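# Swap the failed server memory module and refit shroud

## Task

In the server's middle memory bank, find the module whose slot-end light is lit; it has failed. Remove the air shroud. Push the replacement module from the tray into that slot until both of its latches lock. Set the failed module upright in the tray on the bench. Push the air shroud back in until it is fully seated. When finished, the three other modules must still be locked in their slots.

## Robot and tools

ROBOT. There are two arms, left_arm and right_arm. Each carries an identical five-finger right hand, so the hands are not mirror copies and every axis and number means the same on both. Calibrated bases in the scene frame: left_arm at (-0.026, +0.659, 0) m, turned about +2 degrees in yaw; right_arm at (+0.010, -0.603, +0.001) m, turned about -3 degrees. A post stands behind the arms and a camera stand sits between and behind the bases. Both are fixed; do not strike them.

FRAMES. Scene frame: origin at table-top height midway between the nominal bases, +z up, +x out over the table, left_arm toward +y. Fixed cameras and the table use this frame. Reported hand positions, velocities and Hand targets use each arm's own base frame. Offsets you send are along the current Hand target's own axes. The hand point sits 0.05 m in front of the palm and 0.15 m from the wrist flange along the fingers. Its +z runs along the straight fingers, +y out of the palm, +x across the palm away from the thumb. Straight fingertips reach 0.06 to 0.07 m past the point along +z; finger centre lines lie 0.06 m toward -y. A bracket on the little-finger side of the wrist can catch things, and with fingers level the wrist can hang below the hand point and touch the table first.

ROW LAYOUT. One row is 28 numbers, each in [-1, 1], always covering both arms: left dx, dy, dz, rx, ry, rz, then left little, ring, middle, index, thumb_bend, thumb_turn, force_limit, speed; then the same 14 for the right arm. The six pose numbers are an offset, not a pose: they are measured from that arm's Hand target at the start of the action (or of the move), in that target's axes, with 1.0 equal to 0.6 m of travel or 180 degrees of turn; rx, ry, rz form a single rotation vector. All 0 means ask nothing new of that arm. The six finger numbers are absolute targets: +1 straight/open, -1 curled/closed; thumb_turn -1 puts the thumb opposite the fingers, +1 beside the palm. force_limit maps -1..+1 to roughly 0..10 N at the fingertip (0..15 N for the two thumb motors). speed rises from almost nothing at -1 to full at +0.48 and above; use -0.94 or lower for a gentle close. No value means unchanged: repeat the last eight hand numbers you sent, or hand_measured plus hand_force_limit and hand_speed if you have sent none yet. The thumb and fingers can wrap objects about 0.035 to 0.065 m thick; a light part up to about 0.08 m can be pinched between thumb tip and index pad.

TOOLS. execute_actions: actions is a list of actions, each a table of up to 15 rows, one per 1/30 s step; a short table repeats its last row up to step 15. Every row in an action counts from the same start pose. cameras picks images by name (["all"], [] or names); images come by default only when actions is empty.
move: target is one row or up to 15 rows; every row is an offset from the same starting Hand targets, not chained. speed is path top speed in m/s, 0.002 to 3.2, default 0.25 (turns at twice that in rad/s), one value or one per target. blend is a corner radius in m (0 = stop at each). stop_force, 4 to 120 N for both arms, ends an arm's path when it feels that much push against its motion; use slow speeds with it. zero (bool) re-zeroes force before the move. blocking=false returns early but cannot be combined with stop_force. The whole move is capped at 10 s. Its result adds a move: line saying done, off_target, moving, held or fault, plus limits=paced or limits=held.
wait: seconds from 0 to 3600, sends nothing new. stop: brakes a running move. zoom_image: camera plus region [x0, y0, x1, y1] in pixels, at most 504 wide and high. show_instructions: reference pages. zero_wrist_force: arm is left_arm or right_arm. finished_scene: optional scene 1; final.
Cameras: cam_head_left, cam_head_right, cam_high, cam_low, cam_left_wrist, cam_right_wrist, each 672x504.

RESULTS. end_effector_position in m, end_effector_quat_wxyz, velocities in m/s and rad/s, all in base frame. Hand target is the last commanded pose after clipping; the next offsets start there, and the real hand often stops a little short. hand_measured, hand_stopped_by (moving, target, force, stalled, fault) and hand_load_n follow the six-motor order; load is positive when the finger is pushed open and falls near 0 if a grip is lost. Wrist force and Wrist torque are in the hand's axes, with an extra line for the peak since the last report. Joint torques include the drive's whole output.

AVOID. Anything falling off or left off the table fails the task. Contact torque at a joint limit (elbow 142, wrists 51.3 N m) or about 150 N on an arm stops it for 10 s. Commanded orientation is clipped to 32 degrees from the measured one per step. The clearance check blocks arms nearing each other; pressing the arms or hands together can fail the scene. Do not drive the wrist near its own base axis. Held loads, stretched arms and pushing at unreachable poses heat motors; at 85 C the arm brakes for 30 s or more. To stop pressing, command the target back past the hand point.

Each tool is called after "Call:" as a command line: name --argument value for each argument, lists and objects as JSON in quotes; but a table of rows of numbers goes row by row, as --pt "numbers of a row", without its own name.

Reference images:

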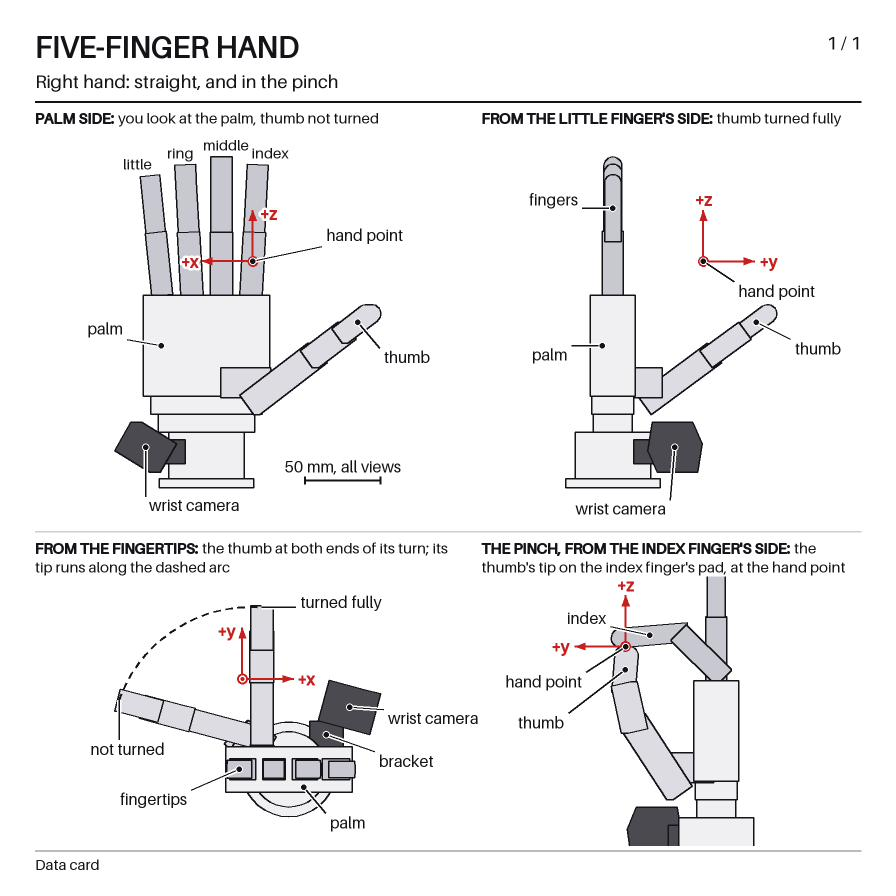

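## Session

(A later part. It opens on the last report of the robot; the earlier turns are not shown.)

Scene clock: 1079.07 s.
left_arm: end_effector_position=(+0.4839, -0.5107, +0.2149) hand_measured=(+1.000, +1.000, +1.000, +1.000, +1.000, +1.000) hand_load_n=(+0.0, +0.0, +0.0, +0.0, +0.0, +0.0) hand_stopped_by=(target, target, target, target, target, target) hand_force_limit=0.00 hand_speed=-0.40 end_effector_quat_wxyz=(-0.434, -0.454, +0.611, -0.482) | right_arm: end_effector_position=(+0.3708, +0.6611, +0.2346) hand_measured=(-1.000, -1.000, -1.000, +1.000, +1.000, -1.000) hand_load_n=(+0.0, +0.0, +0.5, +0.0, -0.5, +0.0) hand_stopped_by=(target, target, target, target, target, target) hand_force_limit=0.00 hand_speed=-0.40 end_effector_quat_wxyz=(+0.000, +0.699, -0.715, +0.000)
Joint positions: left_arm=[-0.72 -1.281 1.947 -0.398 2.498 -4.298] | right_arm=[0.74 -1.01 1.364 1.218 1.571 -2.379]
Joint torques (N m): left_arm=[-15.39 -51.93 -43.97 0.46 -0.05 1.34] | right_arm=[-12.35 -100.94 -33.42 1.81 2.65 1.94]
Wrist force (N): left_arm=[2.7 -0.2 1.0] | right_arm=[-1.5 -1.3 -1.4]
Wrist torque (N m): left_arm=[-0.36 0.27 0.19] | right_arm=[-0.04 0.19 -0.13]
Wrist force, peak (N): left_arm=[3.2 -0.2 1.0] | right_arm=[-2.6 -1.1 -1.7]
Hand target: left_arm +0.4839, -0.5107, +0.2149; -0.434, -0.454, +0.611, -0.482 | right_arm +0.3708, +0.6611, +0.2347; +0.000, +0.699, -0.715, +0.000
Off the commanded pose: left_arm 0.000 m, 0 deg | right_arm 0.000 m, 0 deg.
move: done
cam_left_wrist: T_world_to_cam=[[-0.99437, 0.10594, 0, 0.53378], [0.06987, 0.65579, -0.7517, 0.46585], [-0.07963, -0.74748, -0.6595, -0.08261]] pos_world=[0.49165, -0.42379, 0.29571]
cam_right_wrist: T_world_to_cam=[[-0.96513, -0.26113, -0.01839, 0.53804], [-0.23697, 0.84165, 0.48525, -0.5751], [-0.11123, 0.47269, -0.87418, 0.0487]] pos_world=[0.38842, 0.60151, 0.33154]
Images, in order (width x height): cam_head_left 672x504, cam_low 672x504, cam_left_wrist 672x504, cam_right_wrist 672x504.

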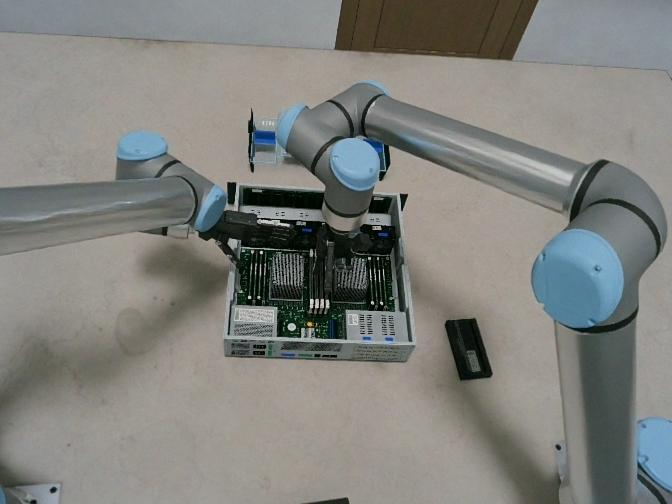

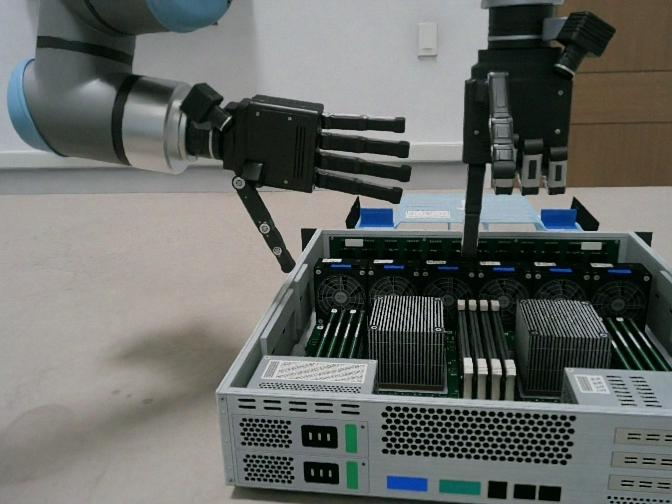

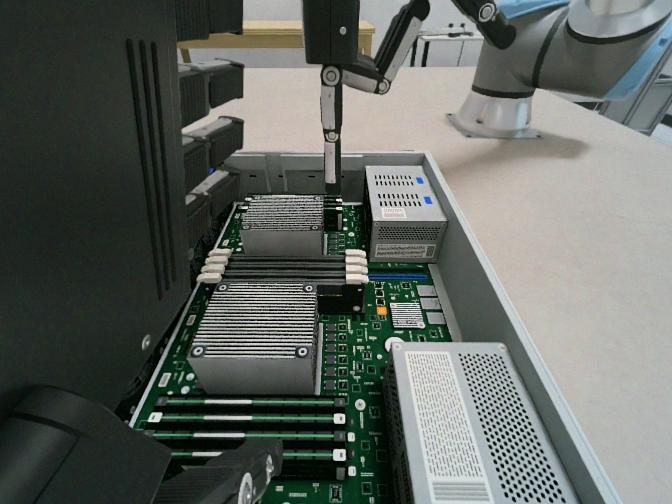

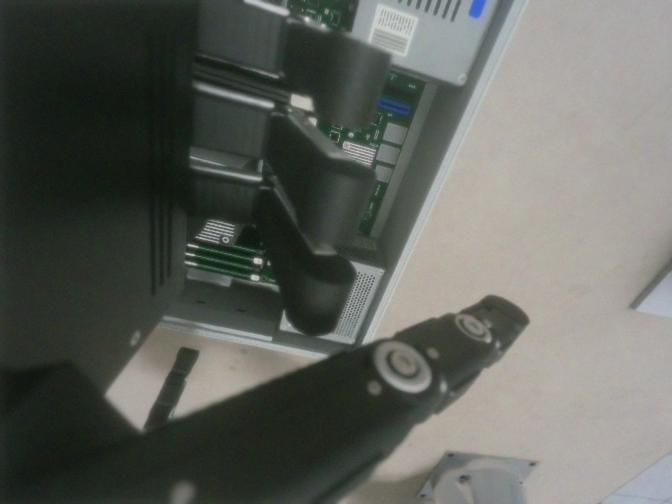

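Call:
move --target '[0,0,0,0,0,0,1,1,1,1,1,1,0,-0.4,0,0,0.1183,0,0,0,-1,-1,-1,1,1,-1,0,-0.4]' --speed 0.1 --cameras '["cam_left_wrist","cam_low"]'

Call:
zoom_image --camera "cam_left_wrist" --region '[290, 200, 410, 320]'

Call:
zoom_image --camera "cam_low" --region '[420, 260, 540, 380]'

Scene clock: 1108.27 s.
left_arm: end_effector_position=(+0.4839, -0.5107, +0.2149) hand_measured=(+1.000, +1.000, +1.000, +1.000, +1.000, +1.000) hand_load_n=(+0.0, +0.0, +0.0, +0.0, +0.0, +0.0) hand_stopped_by=(target, target, target, target, target, target) hand_force_limit=0.00 hand_speed=-0.40 end_effector_quat_wxyz=(-0.434, -0.454, +0.611, -0.482) | right_arm: end_effector_position=(+0.3708, +0.6610, +0.1636) hand_measured=(-1.000, -1.000, -1.000, +1.000, +1.000, -1.000) hand_load_n=(+0.0, +0.0, +0.0, -0.5, +0.0, +0.0) hand_stopped_by=(target, target, target, target, target, target) hand_force_limit=0.00 hand_speed=-0.40 end_effector_quat_wxyz=(+0.000, +0.699, -0.715, +0.000)
Joint positions: left_arm=[-0.72 -1.281 1.947 -0.398 2.498 -4.298] | right_arm=[0.74 -0.964 1.423 1.113 1.571 -2.379]
Joint torques (N m): left_arm=[-11.02 -53.63 -42.54 0.95 -0.17 1.47] | right_arm=[-17.31 -97.56 -41.96 5.49 1.45 -0.73]
Wrist force (N): left_arm=[2.9 0.0 1.0] | right_arm=[-1.1 -1.2 -1.5]
Wrist torque (N m): left_arm=[-0.33 0.25 0.20] | right_arm=[-0.03 0.14 -0.10]
Wrist force, peak (N): left_arm=[3.2 -0.2 1.3] | right_arm=[-0.9 -1.1 -3.1]
Hand target: left_arm +0.4839, -0.5107, +0.2149; -0.434, -0.454, +0.611, -0.482 | right_arm +0.3708, +0.6610, +0.1637; +0.000, +0.699, -0.715, +0.000
Off the commanded pose: left_arm 0.000 m, 0 deg | right_arm 0.000 m, 0 deg.
move: done
cam_left_wrist: T_world_to_cam=[[-0.99437, 0.10594, 0, 0.53378], [0.06987, 0.65579, -0.7517, 0.46585], [-0.07963, -0.74748, -0.6595, -0.08261]] pos_world=[0.49165, -0.42379, 0.29571]
Images, in order (width x height): cam_low 672x504, cam_left_wrist 672x504.

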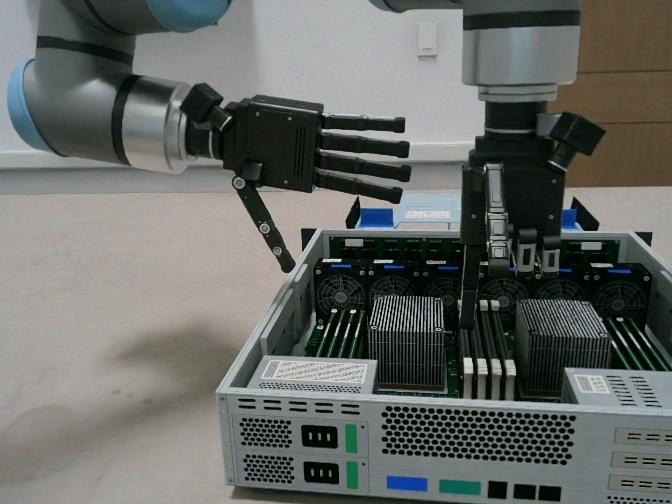

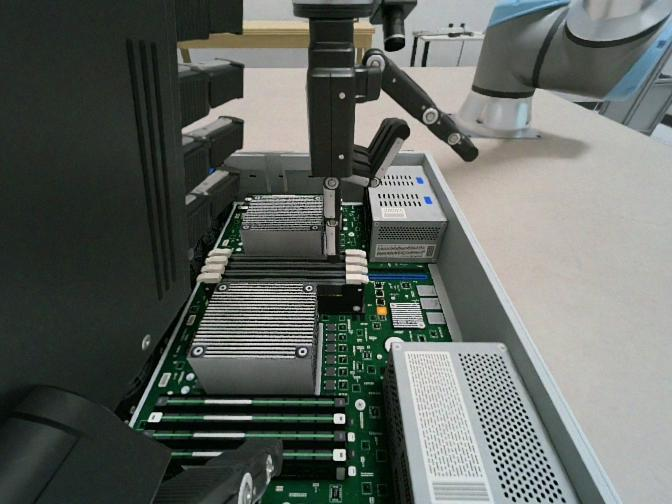

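Scaled by 4.200 from the camera's image (finer frame: 960x720).

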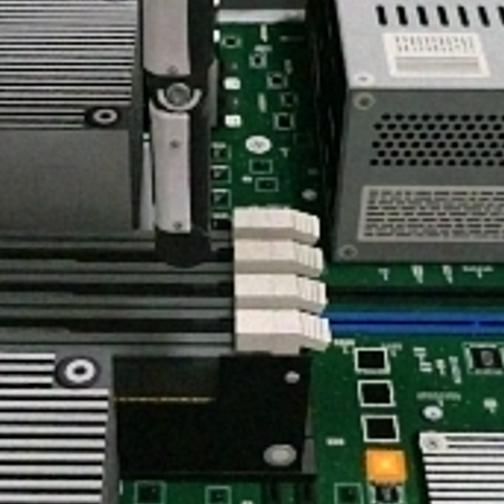

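Scaled by 4.200 from the camera's image (finer frame: 960x720).

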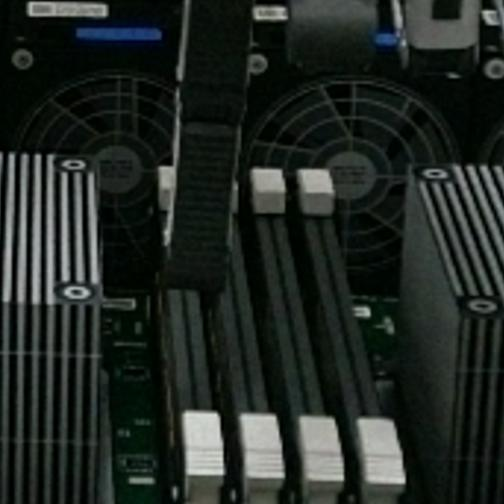

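Call:
move --target '[0,0,0,0,0,0,1,1,1,1,1,1,0,-0.4,-0.0025,0,0.0625,0,0,0,-1,-1,-1,1,1,-1,0,-0.4]' --speed 0.012 --stop_force 4 --cameras '["cam_left_wrist","cam_low"]'

Call:
zoom_image --camera "cam_left_wrist" --region '[290, 200, 410, 320]'

Call:
zoom_image --camera "cam_low" --region '[420, 260, 540, 380]'

Scene clock: 1131.43 s.
left_arm: end_effector_position=(+0.4839, -0.5107, +0.2149) hand_measured=(+1.000, +1.000, +1.000, +1.000, +1.000, +1.000) hand_load_n=(+0.0, +0.0, +0.0, +0.0, +0.0, +0.0) hand_stopped_by=(target, target, target, target, target, target) hand_force_limit=0.00 hand_speed=-0.40 end_effector_quat_wxyz=(-0.434, -0.454, +0.611, -0.482) | right_arm: end_effector_position=(+0.3708, +0.6623, +0.1311) hand_measured=(-1.000, -1.000, -1.000, +1.000, +1.000, -1.000) hand_load_n=(+0.5, +0.0, +0.5, +0.0, +0.0, +0.0) hand_stopped_by=(target, target, target, target, target, target) hand_force_limit=0.00 hand_speed=-0.40 end_effector_quat_wxyz=(+0.000, +0.699, -0.715, +0.000)
Joint positions: left_arm=[-0.72 -1.281 1.947 -0.398 2.498 -4.298] | right_arm=[0.742 -0.937 1.442 1.067 1.571 -2.378]
Joint torques (N m): left_arm=[-4.77 -56.46 -42.91 0.53 0 1.39] | right_arm=[6.54 -95.05 -39.56 5.34 -0.3 1.77]
Wrist force (N): left_arm=[3.0 0.0 1.1] | right_arm=[-0.4 -0.9 -6.7]
Wrist torque (N m): left_arm=[-0.33 0.23 0.21] | right_arm=[0.34 0.17 -0.18]
Wrist force, peak (N): left_arm=[3.2 -0.2 1.1] | right_arm=[-0.2 -1.0 -14.2]
Hand target: left_arm +0.4839, -0.5107, +0.2149; -0.434, -0.454, +0.611, -0.482 | right_arm +0.3709, +0.6623, +0.1311; +0.000, +0.699, -0.715, +0.000 (not the last commanded pose)
Off the commanded pose: left_arm 0.000 m, 0 deg | right_arm 0.005 m, 0 deg.
move: contact (right_arm)
cam_left_wrist: T_world_to_cam=[[-0.99437, 0.10594, 0, 0.53378], [0.06987, 0.65579, -0.7517, 0.46585], [-0.07963, -0.74748, -0.6595, -0.08261]] pos_world=[0.49165, -0.42379, 0.29571]
Images, in order (width x height): cam_low 672x504, cam_left_wrist 672x504.

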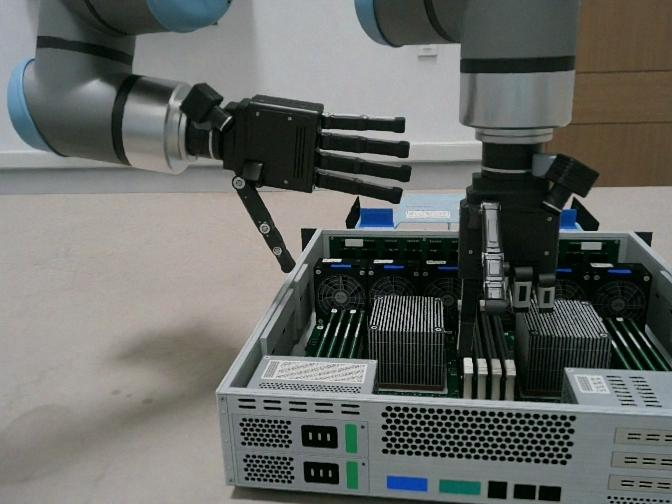

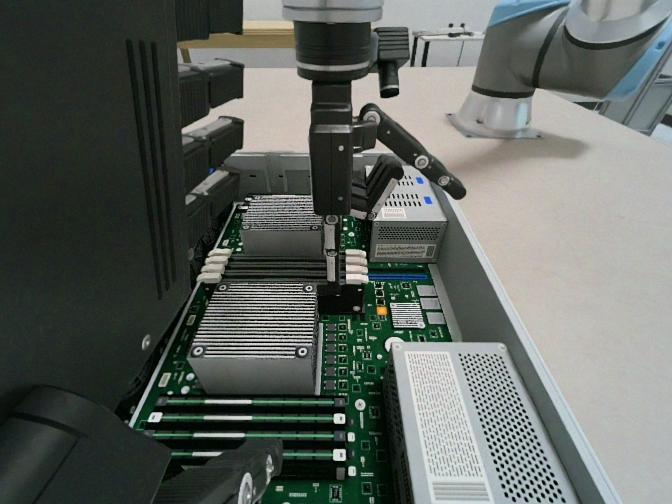

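Scaled by 4.200 from the camera's image (finer frame: 960x720).

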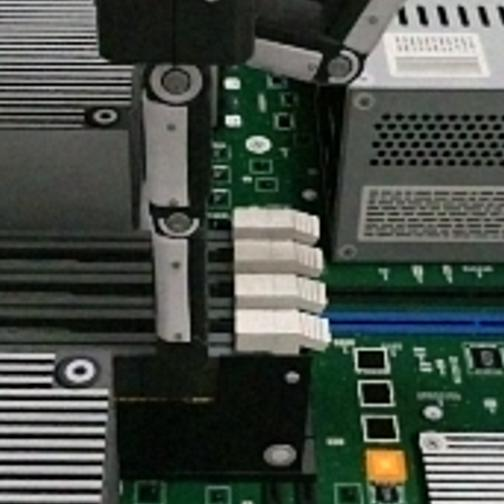

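Scaled by 4.200 from the camera's image (finer frame: 960x720).

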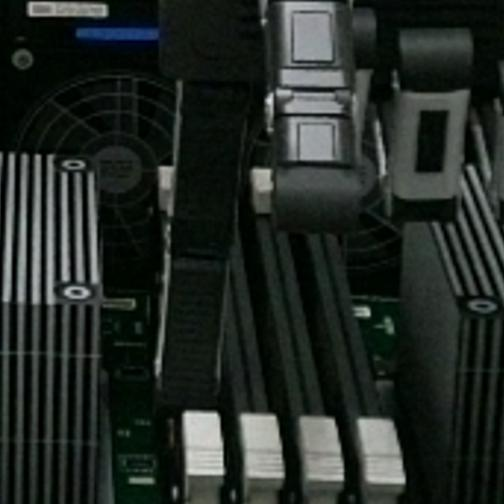

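Call:
move --target '[0,0,0,0,0,0,1,1,1,1,1,1,0,-0.4,0,0,0.0045,0,0,0,-1,-1,-1,1,1,-1,0,-0.4]' --speed 0.01 --cameras '[]'

Call:
move --target '[0,0,0,0,0,0,1,1,1,1,1,1,0,-0.4,0,0.03,0,0,0,0,-1,-1,-1,1,1,-1,0,-0.4]' --speed 0.015 --stop_force 12 --cameras '["cam_left_wrist","cam_low"]'

Call:
zoom_image --camera "cam_left_wrist" --region '[290, 200, 410, 320]'

Call:
zoom_image --camera "cam_low" --region '[420, 290, 540, 410]'

Scene clock: 1141.50 s.
left_arm: end_effector_position=(+0.4839, -0.5107, +0.2149) hand_measured=(+1.000, +1.000, +1.000, +1.000, +1.000, +1.000) hand_load_n=(+0.0, +0.0, +0.0, +0.0, +0.0, +0.0) hand_stopped_by=(target, target, target, target, target, target) hand_force_limit=0.00 hand_speed=-0.40 end_effector_quat_wxyz=(-0.434, -0.454, +0.611, -0.482) | right_arm: end_effector_position=(+0.3709, +0.6624, +0.1287) hand_measured=(-1.000, -1.000, -1.000, +1.000, +1.000, -1.000) hand_load_n=(+0.0, +0.0, +0.0, -1.0, +0.0, +0.0) hand_stopped_by=(target, target, target, target, target, target) hand_force_limit=0.00 hand_speed=-0.40 end_effector_quat_wxyz=(+0.000, +0.699, -0.715, +0.000)
Joint positions: left_arm=[-0.72 -1.281 1.947 -0.398 2.498 -4.298] | right_arm=[0.742 -0.936 1.444 1.063 1.571 -2.378]
Joint torques (N m): left_arm=[-0.08 -58.77 -44.99 0.66 0.08 1.19] | right_arm=[-6.45 -13.89 1.4 -5.59 -0.11 -0.4]
Wrist force (N): left_arm=[2.9 -0.1 1.2] | right_arm=[2.3 -2.1 -69.1]
Wrist torque (N m): left_arm=[-0.36 0.24 0.20] | right_arm=[3.96 0.41 -0.03]
Wrist force, peak (N): left_arm=[3.0 -0.1 1.3] | right_arm=[2.3 -2.1 -69.1]
Hand target: left_arm +0.4839, -0.5107, +0.2149; -0.434, -0.454, +0.611, -0.482 | right_arm +0.3709, +0.6623, +0.1284; +0.000, +0.699, -0.715, +0.000
Off the commanded pose: left_arm 0.000 m, 0 deg | right_arm 0.000 m, 0 deg.
move: done

Scene clock: 1142.77 s.
left_arm: end_effector_position=(+0.4839, -0.5107, +0.2149) hand_measured=(+1.000, +1.000, +1.000, +1.000, +1.000, +1.000) hand_load_n=(+0.0, +0.0, +0.0, +0.0, +0.0, +0.0) hand_stopped_by=(target, target, target, target, target, target) hand_force_limit=0.00 hand_speed=-0.40 end_effector_quat_wxyz=(-0.434, -0.454, +0.611, -0.482) | right_arm: end_effector_position=(+0.3687, +0.6623, +0.1284) hand_measured=(-1.000, -1.000, -1.000, +1.000, +1.000, -1.000) hand_load_n=(+0.0, +0.0, +0.0, +0.5, +0.0, +0.0) hand_stopped_by=(target, target, target, target, target, target) hand_force_limit=0.00 hand_speed=-0.40 end_effector_quat_wxyz=(+0.000, +0.699, -0.715, +0.000)
Joint positions: left_arm=[-0.72 -1.281 1.947 -0.398 2.498 -4.298] | right_arm=[0.744 -0.937 1.447 1.062 1.571 -2.376]
Joint torques (N m): left_arm=[0.39 -57.27 -42.56 0.61 -0.38 1.99] | right_arm=[-8.74 -5.42 -5.75 -0.71 -2.27 -4.18]
Wrist force (N): left_arm=[2.7 -0.3 1.0] | right_arm=[1.6 -11.0 -78.3]
Wrist torque (N m): left_arm=[-0.38 0.28 0.18] | right_arm=[5.37 0.37 -0.03]
Wrist force, peak (N): left_arm=[3.0 -0.3 1.2] | right_arm=[2.0 -19.2 -78.7]
Hand target: left_arm +0.4839, -0.5107, +0.2149; -0.434, -0.454, +0.611, -0.482 | right_arm +0.3687, +0.6623, +0.1284; +0.000, +0.699, -0.715, +0.000 (not the last commanded pose)
Off the commanded pose: left_arm 0.000 m, 0 deg | right_arm 0.016 m, 0 deg.
move: contact (right_arm)
cam_left_wrist: T_world_to_cam=[[-0.99437, 0.10594, 0, 0.53378], [0.06987, 0.65579, -0.7517, 0.46585], [-0.07963, -0.74748, -0.6595, -0.08261]] pos_world=[0.49165, -0.42379, 0.29571]
Images, in order (width x height): cam_low 672x504, cam_left_wrist 672x504.

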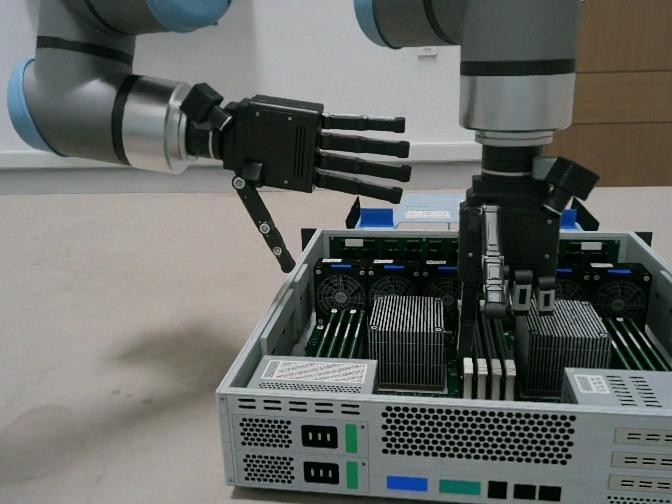

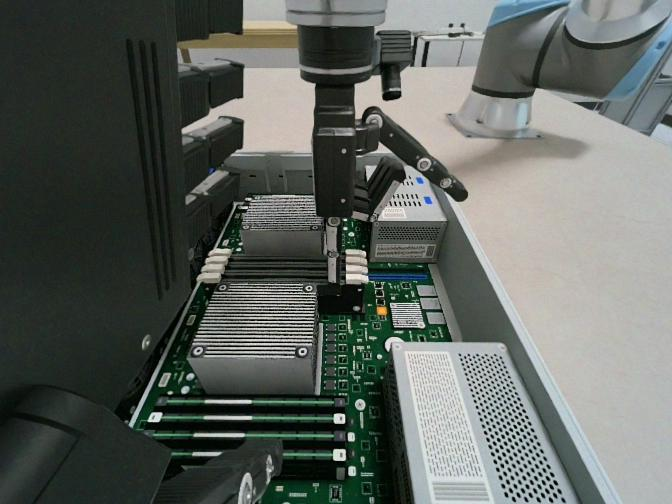

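Scaled by 4.200 from the camera's image (finer frame: 960x720).

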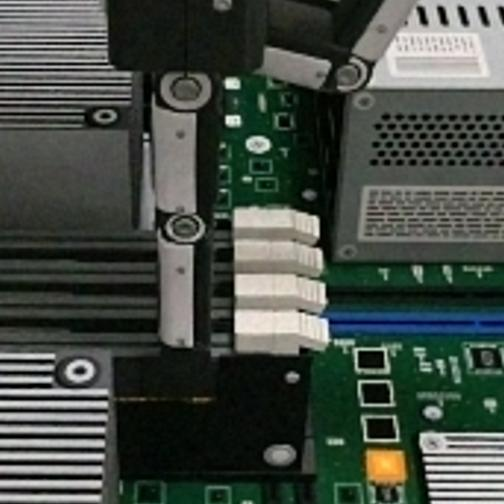

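Scaled by 4.200 from the camera's image (finer frame: 960x720).

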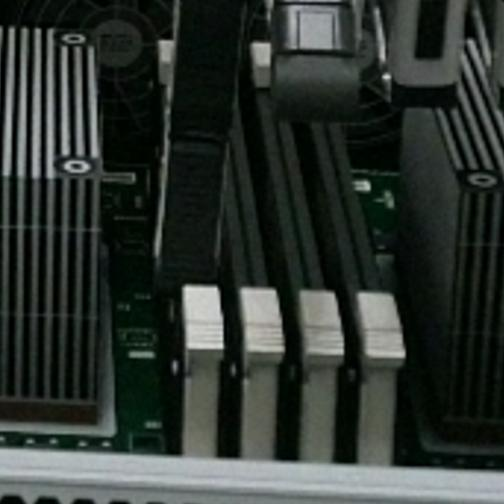

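Call:
move --target '[0,0,0,0,0,0,1,1,1,1,1,1,0,-0.4,0,0,-0.0125,0,0,0,-1,-1,-1,1,1,-1,0,-0.4]' --speed 0.02 --cameras '[]'

Scene clock: 1151.50 s.
left_arm: end_effector_position=(+0.4839, -0.5107, +0.2149) hand_measured=(+1.000, +1.000, +1.000, +1.000, +1.000, +1.000) hand_load_n=(+0.0, +0.0, +0.0, +0.0, +0.0, +0.0) hand_stopped_by=(target, target, target, target, target, target) hand_force_limit=0.00 hand_speed=-0.40 end_effector_quat_wxyz=(-0.434, -0.454, +0.611, -0.482) | right_arm: end_effector_position=(+0.3686, +0.6623, +0.1359) hand_measured=(-1.000, -1.000, -1.000, +1.000, +1.000, -1.000) hand_load_n=(+0.0, +0.0, +0.0, +0.0, +0.0, -0.5) hand_stopped_by=(target, target, target, target, target, target) hand_force_limit=0.00 hand_speed=-0.40 end_effector_quat_wxyz=(+0.000, +0.699, -0.715, +0.000)
Joint positions: left_arm=[-0.72 -1.281 1.947 -0.398 2.498 -4.298] | right_arm=[0.744 -0.943 1.442 1.072 1.571 -2.376]
Joint torques (N m): left_arm=[-0.46 -59.81 -42.67 0.27 0.13 1.51] | right_arm=[-7.73 -89.78 -36.78 2.79 -1.58 -3.17]
Wrist force (N): left_arm=[2.6 0.0 1.1] | right_arm=[-1.5 -1.5 -1.0]
Wrist torque (N m): left_arm=[-0.34 0.29 0.19] | right_arm=[-0.10 0.19 -0.23]
Wrist force, peak (N): left_arm=[3.0 -0.2 1.2] | right_arm=[1.4 -11.6 -78.6]
Hand target: left_arm +0.4839, -0.5107, +0.2149; -0.434, -0.454, +0.611, -0.482 | right_arm +0.3687, +0.6623, +0.1359; +0.000, +0.699, -0.715, +0.000
Off the commanded pose: left_arm 0.000 m, 0 deg | right_arm 0.000 m, 0 deg.
move: done

Call:
move --target '[0,0,0,0,0,0,1,1,1,1,1,1,0,-0.4,0,0,0.005,0,0,0,-1,-1,-1,1,1,-1,0,-0.4]' --speed 0.005 --stop_force 4 --cameras '[]'

Call:
move --target '[0,0,0,0,0,0,1,1,1,1,1,1,0,-0.4,0,0.04,0,0,0,0,-1,-1,-1,1,1,-1,0,-0.4]' --speed 0.012 --stop_force 15 --cameras '["cam_left_wrist","cam_low"]'

Call:
zoom_image --camera "cam_left_wrist" --region '[290, 200, 410, 320]'

Call:
zoom_image --camera "cam_low" --region '[420, 290, 540, 410]'

Scene clock: 1160.30 s.
left_arm: end_effector_position=(+0.4839, -0.5107, +0.2149) hand_measured=(+1.000, +1.000, +1.000, +1.000, +1.000, +1.000) hand_load_n=(+0.0, +0.0, +0.0, +0.0, +0.0, +0.0) hand_stopped_by=(target, target, target, target, target, target) hand_force_limit=0.00 hand_speed=-0.40 end_effector_quat_wxyz=(-0.434, -0.454, +0.611, -0.482) | right_arm: end_effector_position=(+0.3687, +0.6623, +0.1329) hand_measured=(-1.000, -1.000, -1.000, +1.000, +1.000, -1.000) hand_load_n=(+0.0, +0.0, +0.0, +0.0, +0.0, +0.0) hand_stopped_by=(target, target, target, target, target, target) hand_force_limit=0.00 hand_speed=-0.40 end_effector_quat_wxyz=(+0.000, +0.699, -0.715, +0.000)
Joint positions: left_arm=[-0.72 -1.281 1.947 -0.398 2.498 -4.298] | right_arm=[0.744 -0.941 1.444 1.068 1.571 -2.376]
Joint torques (N m): left_arm=[1.79 -63.18 -42.35 0.09 -0.35 1.62] | right_arm=[5.68 -78.32 -31.84 4.09 0.42 0.21]
Wrist force (N): left_arm=[3.0 -0.1 1.1] | right_arm=[-1.0 -1.0 -0.7]
Wrist torque (N m): left_arm=[-0.36 0.23 0.21] | right_arm=[-0.04 0.10 -0.18]
Wrist force, peak (N): left_arm=[3.1 -0.2 0.9] | right_arm=[-2.0 -0.7 -1.4]
Hand target: left_arm +0.4839, -0.5107, +0.2149; -0.434, -0.454, +0.611, -0.482 | right_arm +0.3687, +0.6623, +0.1329; +0.000, +0.699, -0.715, +0.000
Off the commanded pose: left_arm 0.000 m, 0 deg | right_arm 0.000 m, 0 deg.
move: done

Scene clock: 1161.93 s.
left_arm: end_effector_position=(+0.4839, -0.5107, +0.2149) hand_measured=(+1.000, +1.000, +1.000, +1.000, +1.000, +1.000) hand_load_n=(+0.0, +0.0, +0.0, +0.0, +0.0, +0.0) hand_stopped_by=(target, target, target, target, target, target) hand_force_limit=0.00 hand_speed=-0.40 end_effector_quat_wxyz=(-0.434, -0.454, +0.611, -0.482) | right_arm: end_effector_position=(+0.3617, +0.6625, +0.1329) hand_measured=(-1.000, -1.000, -1.000, +1.000, +1.000, -1.000) hand_load_n=(+0.0, +0.0, +0.0, +1.0, +0.0, +0.0) hand_stopped_by=(target, target, target, target, target, target) hand_force_limit=0.00 hand_speed=-0.40 end_effector_quat_wxyz=(+0.000, +0.699, -0.715, +0.000)
Joint positions: left_arm=[-0.72 -1.281 1.947 -0.398 2.498 -4.298] | right_arm=[0.75 -0.946 1.454 1.064 1.571 -2.369]
Joint torques (N m): left_arm=[1.48 -62.25 -42.37 0.49 0.42 1.57] | right_arm=[-8.6 -65.16 -34 8.51 -5.85 -4.62]
Wrist force (N): left_arm=[2.9 -0.1 1.0] | right_arm=[0.1 -15.2 -2.4]
Wrist torque (N m): left_arm=[-0.34 0.24 0.20] | right_arm=[1.02 0.25 -0.16]
Wrist force, peak (N): left_arm=[3.1 -0.1 1.2] | right_arm=[0.8 -21.4 -3.1]
Hand target: left_arm +0.4839, -0.5107, +0.2149; -0.434, -0.454, +0.611, -0.482 | right_arm +0.3617, +0.6625, +0.1329; +0.000, +0.699, -0.715, +0.000 (not the last commanded pose)
Off the commanded pose: left_arm 0.000 m, 0 deg | right_arm 0.017 m, 0 deg.
move: contact (right_arm)
cam_left_wrist: T_world_to_cam=[[-0.99437, 0.10594, 0, 0.53378], [0.06987, 0.65579, -0.7517, 0.46585], [-0.07963, -0.74748, -0.6595, -0.08261]] pos_world=[0.49165, -0.42379, 0.29571]
Images, in order (width x height): cam_low 672x504, cam_left_wrist 672x504.

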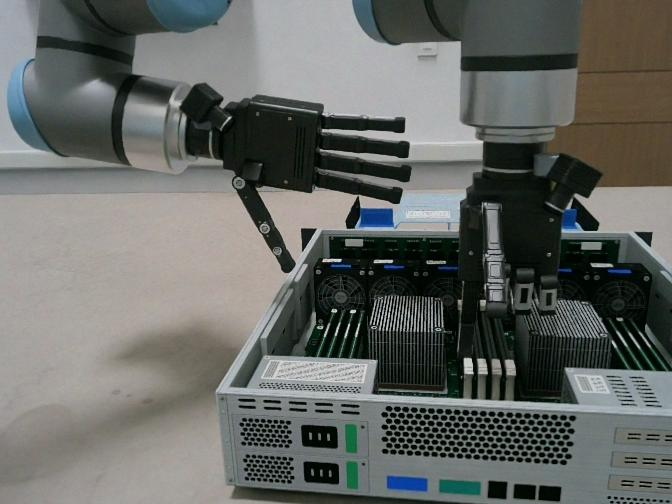

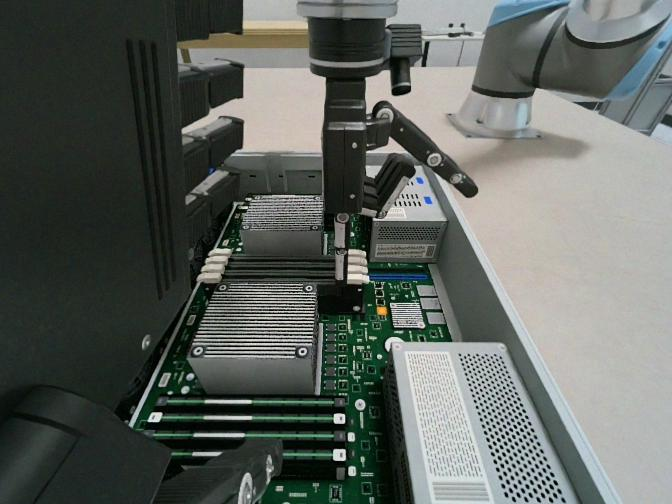

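Scaled by 4.200 from the camera's image (finer frame: 960x720).

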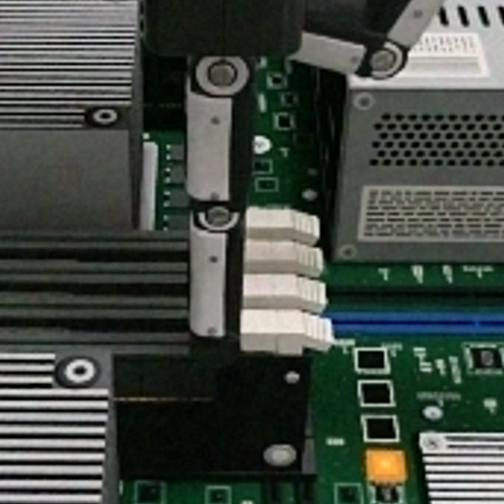

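Scaled by 4.200 from the camera's image (finer frame: 960x720).

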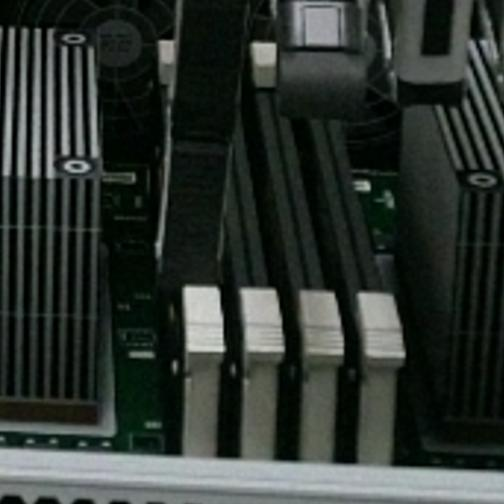

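Call:
move --target '[0,0,0,0,0,0,1,1,1,1,1,1,0,-0.4,0,0.04,0,0,0,0,-1,-1,-1,1,1,-1,0,-0.4]' --speed 0.012 --stop_force 25 --zero false --cameras '["cam_left_wrist","cam_low"]'

Call:
zoom_image --camera "cam_left_wrist" --region '[290, 200, 410, 320]'

Call:
zoom_image --camera "cam_low" --region '[420, 290, 540, 410]'

Scene clock: 1173.57 s.
left_arm: end_effector_position=(+0.4839, -0.5107, +0.2149) hand_measured=(+1.000, +1.000, +1.000, +1.000, +1.000, +1.000) hand_load_n=(+0.0, +0.0, +0.0, +0.0, +0.0, +0.0) hand_stopped_by=(target, target, target, target, target, target) hand_force_limit=0.00 hand_speed=-0.40 end_effector_quat_wxyz=(-0.434, -0.454, +0.611, -0.482) | right_arm: end_effector_position=(+0.3377, +0.6631, +0.1329) hand_measured=(-1.000, -1.000, -1.000, +1.000, +1.000, -1.000) hand_load_n=(+0.5, +0.0, +0.0, +0.0, +0.0, +0.0) hand_stopped_by=(target, target, target, target, target, target) hand_force_limit=0.00 hand_speed=-0.40 end_effector_quat_wxyz=(+0.000, +0.699, -0.715, +0.000)
Joint positions: left_arm=[-0.72 -1.281 1.947 -0.398 2.498 -4.298] | right_arm=[0.773 -0.965 1.485 1.051 1.571 -2.346]
Joint torques (N m): left_arm=[2.1 -62.71 -42.98 0.96 -0.16 1.75] | right_arm=[-10.2 -67.59 -40 4.75 -2.78 -1.72]
Wrist force (N): left_arm=[2.9 -0.2 0.9] | right_arm=[-2.3 -2.5 -2.2]
Wrist torque (N m): left_arm=[-0.36 0.25 0.20] | right_arm=[0.34 0.41 -0.27]
Wrist force, peak (N): left_arm=[3.0 -0.3 1.3] | right_arm=[1.1 -18.5 -33.2]
Hand target: left_arm +0.4839, -0.5107, +0.2149; -0.434, -0.454, +0.611, -0.482 | right_arm +0.3377, +0.6631, +0.1329; +0.000, +0.699, -0.715, +0.000
Off the commanded pose: left_arm 0.000 m, 0 deg | right_arm 0.000 m, 0 deg.
move: done
cam_left_wrist: T_world_to_cam=[[-0.99437, 0.10594, 0, 0.53378], [0.06987, 0.65579, -0.7517, 0.46585], [-0.07963, -0.74748, -0.6595, -0.08261]] pos_world=[0.49165, -0.42379, 0.29571]
Images, in order (width x height): cam_low 672x504, cam_left_wrist 672x504.

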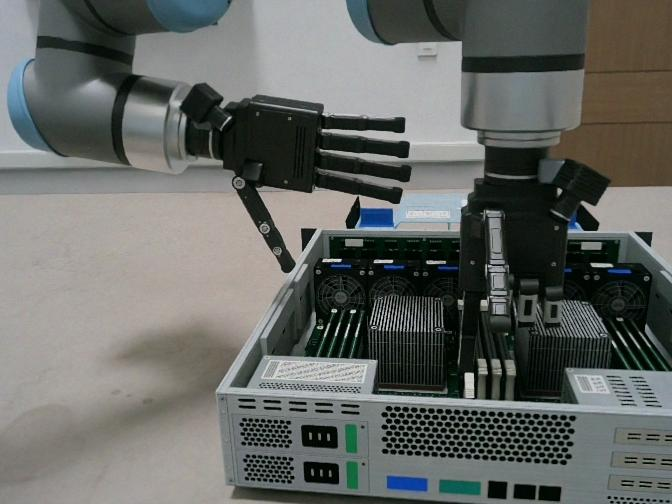

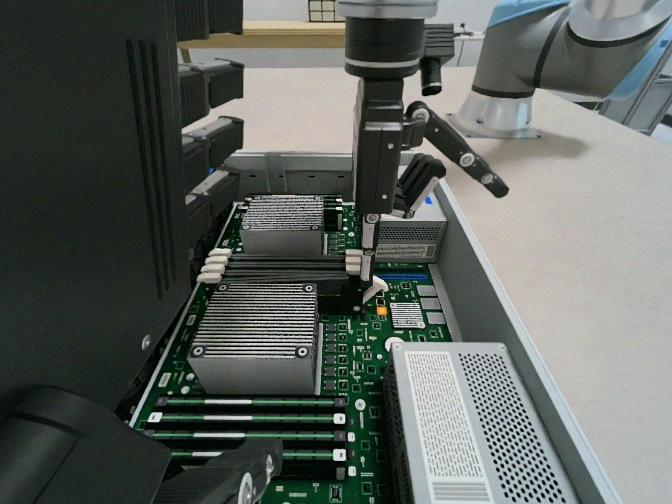

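Scaled by 4.200 from the camera's image (finer frame: 960x720).

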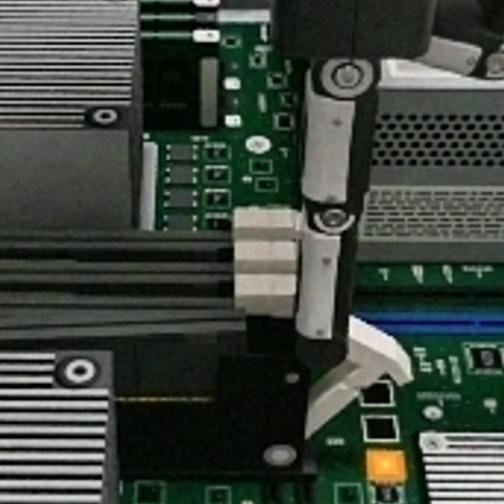

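Scaled by 4.200 from the camera's image (finer frame: 960x720).

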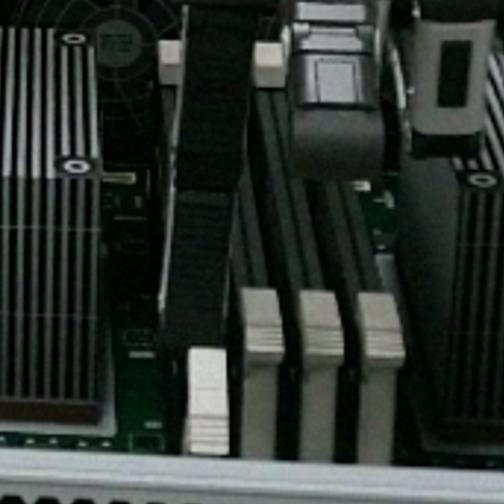

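Call:
move --pt "-0.0053 -0.1705 -0.1377 0 0 0 1 1 1 1 1 1 0 -0.4 0 0 -0.15 0 0 0 -1 -1 -1 1 1 -1 0 -0.4" --pt "-0.0053 -0.1705 -0.1377 0 0 0 1 1 1 1 1 1 0 -0.4 0.0005 -0.4215 -0.1533 0 0 0.5 -1 -1 -1 1 1 -1 0 -0.4" --pt "-0.0053 -0.1705 -0.1377 0 0 0 1 1 1 1 1 1 0 -0.4 0.0005 -0.4215 -0.1533 0 0 1 -1 -1 -1 1 1 -1 0 -0.4" --speed 0.5 --cameras '["cam_left_wrist","cam_low","cam_right_wrist"]'

Call:
zoom_image --camera "cam_left_wrist" --region '[200, 180, 440, 420]'

Call:
zoom_image --camera "cam_low" --region '[400, 220, 580, 400]'

Scene clock: 1229.70 s.
left_arm: end_effector_position=(+0.5917, -0.4416, +0.2449) hand_measured=(+1.000, +1.000, +1.000, +1.000, +1.000, +1.000) hand_load_n=(+0.0, +0.0, +0.0, +0.0, +0.0, +0.0) hand_stopped_by=(target, target, target, target, target, target) hand_force_limit=0.00 hand_speed=-0.40 end_effector_quat_wxyz=(-0.434, -0.454, +0.611, -0.482) | right_arm: end_effector_position=(+0.5905, +0.6572, +0.2248) hand_measured=(-1.000, -1.000, -1.000, +1.000, +1.000, -1.000) hand_load_n=(+0.0, +0.0, +0.0, +0.0, +0.0, +0.0) hand_stopped_by=(target, target, target, target, target, target) hand_force_limit=0.00 hand_speed=-0.40 end_effector_quat_wxyz=(+0.000, +0.715, +0.699, +0.000)
Joint positions: left_arm=[-0.531 -1.181 1.746 -0.202 2.678 -4.186] | right_arm=[0.713 -0.821 1.063 1.329 1.571 0.735]
Joint torques (N m): left_arm=[16.72 -66.99 -40.41 -0.91 2.04 -4.29] | right_arm=[-6.9 -113.52 -32.06 1.2 1.77 1.33]
Wrist force (N): left_arm=[2.5 -0.1 1.4] | right_arm=[-2.3 0.1 -0.6]
Wrist torque (N m): left_arm=[-0.36 0.30 0.37] | right_arm=[0.11 0.31 -0.13]
Wrist force, peak (N): left_arm=[2.8 2.0 3.5] | right_arm=[-2.3 -0.2 -3.5]
Hand target: left_arm +0.5917, -0.4416, +0.2448; -0.434, -0.454, +0.611, -0.482 | right_arm +0.5905, +0.6571, +0.2249; +0.000, +0.715, +0.699, +0.000
Off the commanded pose: left_arm 0.000 m, 0 deg | right_arm 0.000 m, 0 deg.
move: done
cam_left_wrist: T_world_to_cam=[[-0.99437, 0.10594, 0, 0.63365], [0.06987, 0.65579, -0.7517, 0.43556], [-0.07963, -0.74748, -0.6595, -0.00259]] pos_world=[0.59945, -0.35469, 0.32571]
cam_right_wrist: T_world_to_cam=[[0.96515, 0.261, -0.01895, -0.73393], [0.23696, -0.84096, 0.48646, 0.31066], [0.11103, -0.474, -0.8735, 0.55715]] pos_world=[0.57288, 0.71689, 0.32164]
Images, in order (width x height): cam_low 672x504, cam_left_wrist 672x504, cam_right_wrist 672x504.

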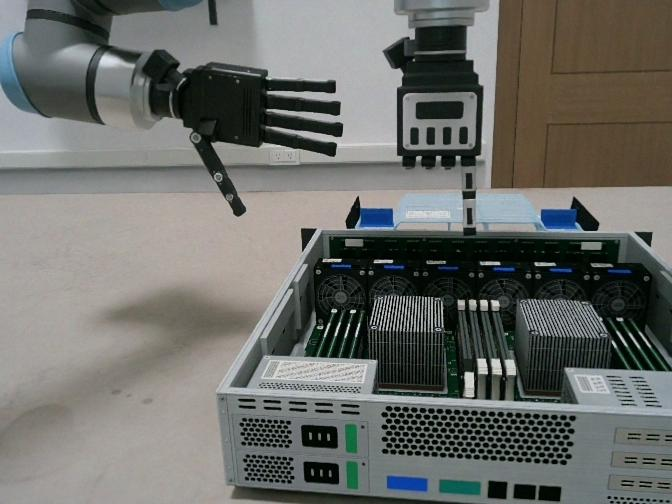

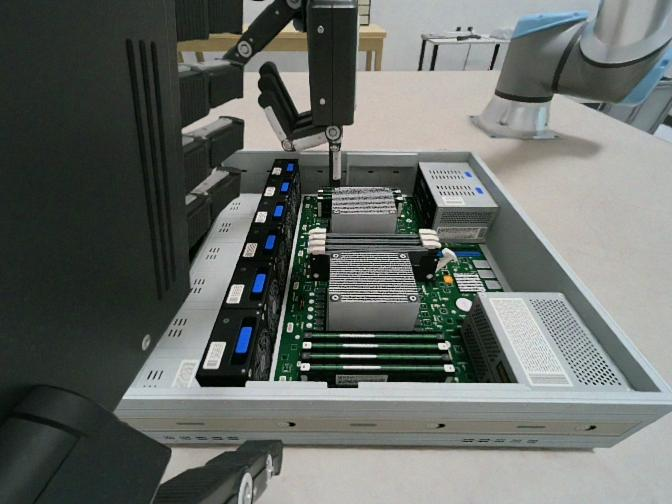

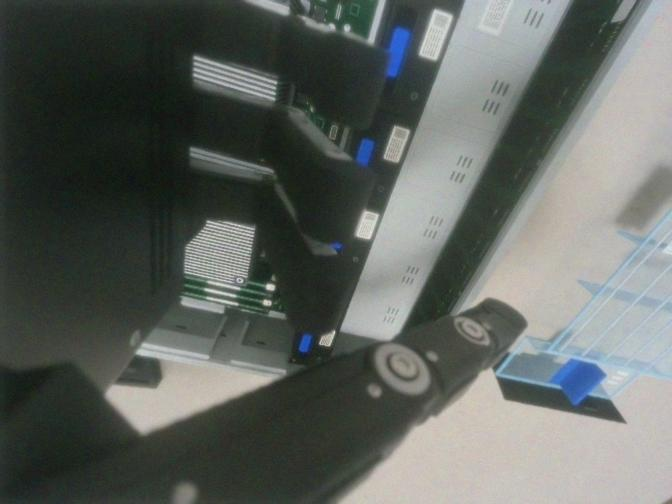

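Scaled by 2.100 from the camera's image (finer frame: 960x720).

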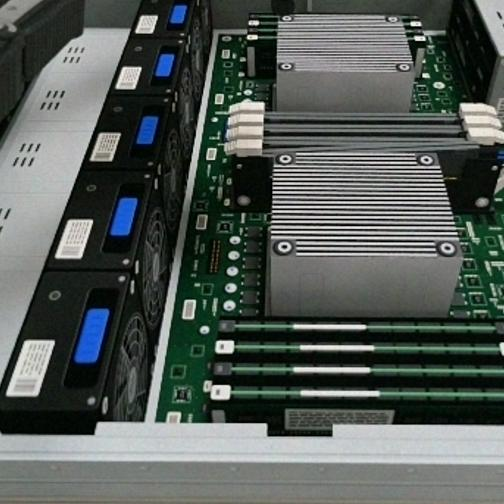

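Scaled by 2.800 from the camera's image (finer frame: 960x720).

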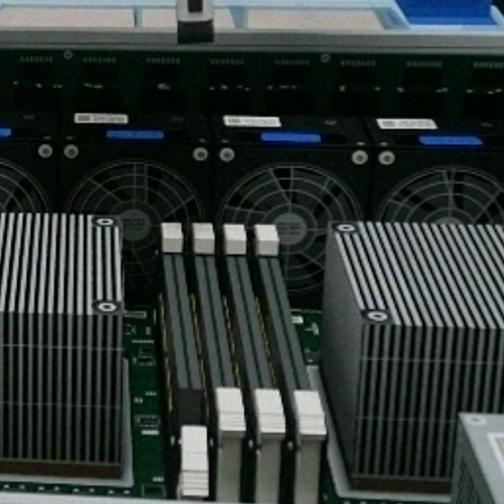

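Call:
move --target '[0,0,0,0,0,0,1,1,1,1,1,1,0,-0.4,0.0058,0,0.1247,0,0,0,-1,-1,-1,1,1,-1,0,-0.4]' --speed 0.08 --cameras '["cam_left_wrist","cam_low"]'

Call:
zoom_image --camera "cam_left_wrist" --region '[280, 200, 400, 320]'

Call:
zoom_image --camera "cam_low" --region '[420, 260, 540, 380]'

Scene clock: 1246.50 s.
left_arm: end_effector_position=(+0.5917, -0.4416, +0.2448) hand_measured=(+1.000, +1.000, +1.000, +1.000, +1.000, +1.000) hand_load_n=(-0.5, +0.0, +0.0, +0.0, +0.0, +0.0) hand_stopped_by=(target, target, target, target, target, target) hand_force_limit=0.00 hand_speed=-0.40 end_effector_quat_wxyz=(-0.434, -0.454, +0.611, -0.482) | right_arm: end_effector_position=(+0.5906, +0.6606, +0.1498) hand_measured=(-1.000, -1.000, -1.000, +1.000, +1.000, -1.000) hand_load_n=(+0.0, +0.0, +0.0, +0.0, +0.0, +0.0) hand_stopped_by=(target, target, target, target, target, target) hand_force_limit=0.00 hand_speed=-0.40 end_effector_quat_wxyz=(+0.000, +0.715, +0.699, +0.000) end_effector_velocity=(+0.000, -0.001, +0.005) end_effector_angular_velocity=(-0.002, -0.001, +0.001)
Joint positions: left_arm=[-0.531 -1.181 1.746 -0.202 2.678 -4.186] | right_arm=[0.716 -0.776 1.12 1.227 1.571 0.738]
Joint velocities: left_arm=[within noise] | right_arm=[0 -0.003 -0.003 0.007 0.003 -0.001]
Joint torques (N m): left_arm=[17.95 -65.13 -31.66 -0.69 1.58 -3.15] | right_arm=[9.41 -107.4 -45.59 4.98 -0.6 3]
Wrist force (N): left_arm=[2.4 0.0 1.3] | right_arm=[-2.2 0.7 -1.1]
Wrist torque (N m): left_arm=[-0.34 0.33 0.36] | right_arm=[0.23 0.29 -0.23]
Wrist force, peak (N): left_arm=[2.9 0.0 1.4] | right_arm=[-2.9 -0.1 -0.9]
Hand target: left_arm +0.5917, -0.4416, +0.2448; -0.434, -0.454, +0.611, -0.482 | right_arm +0.5906, +0.6606, +0.1501; +0.000, +0.715, +0.699, +0.000
Off the commanded pose: left_arm 0.000 m, 0 deg | right_arm 0.000 m, 0 deg.
move: done
cam_left_wrist: T_world_to_cam=[[-0.99437, 0.10594, 0, 0.63365], [0.06987, 0.65579, -0.7517, 0.43556], [-0.07963, -0.74748, -0.6595, -0.00259]] pos_world=[0.59945, -0.35469, 0.32571]
Images, in order (width x height): cam_low 672x504, cam_left_wrist 672x504.

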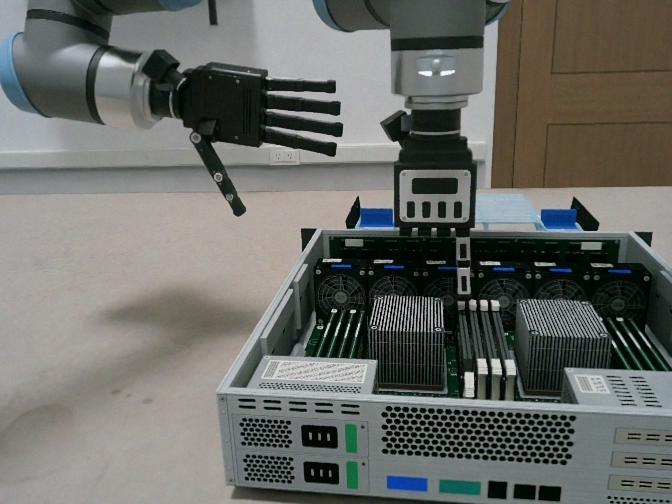

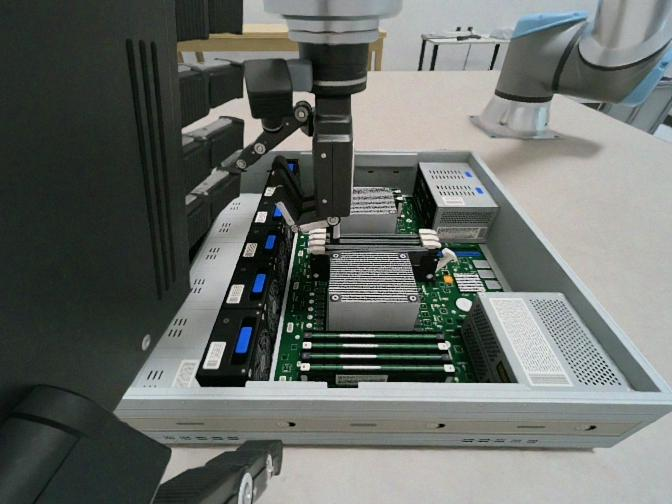

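Scaled by 4.200 from the camera's image (finer frame: 960x720).

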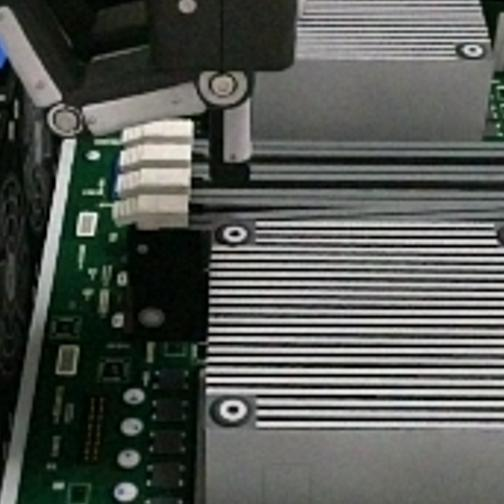

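Scaled by 4.200 from the camera's image (finer frame: 960x720).

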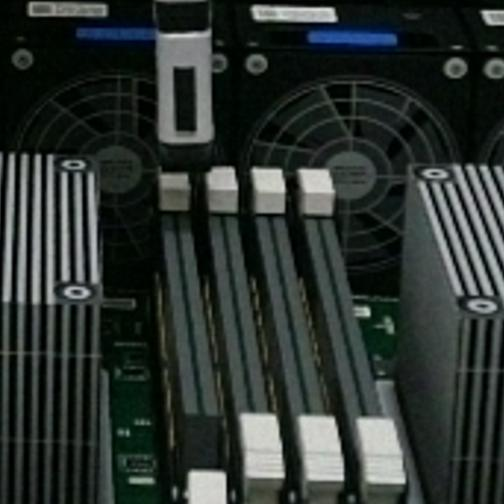

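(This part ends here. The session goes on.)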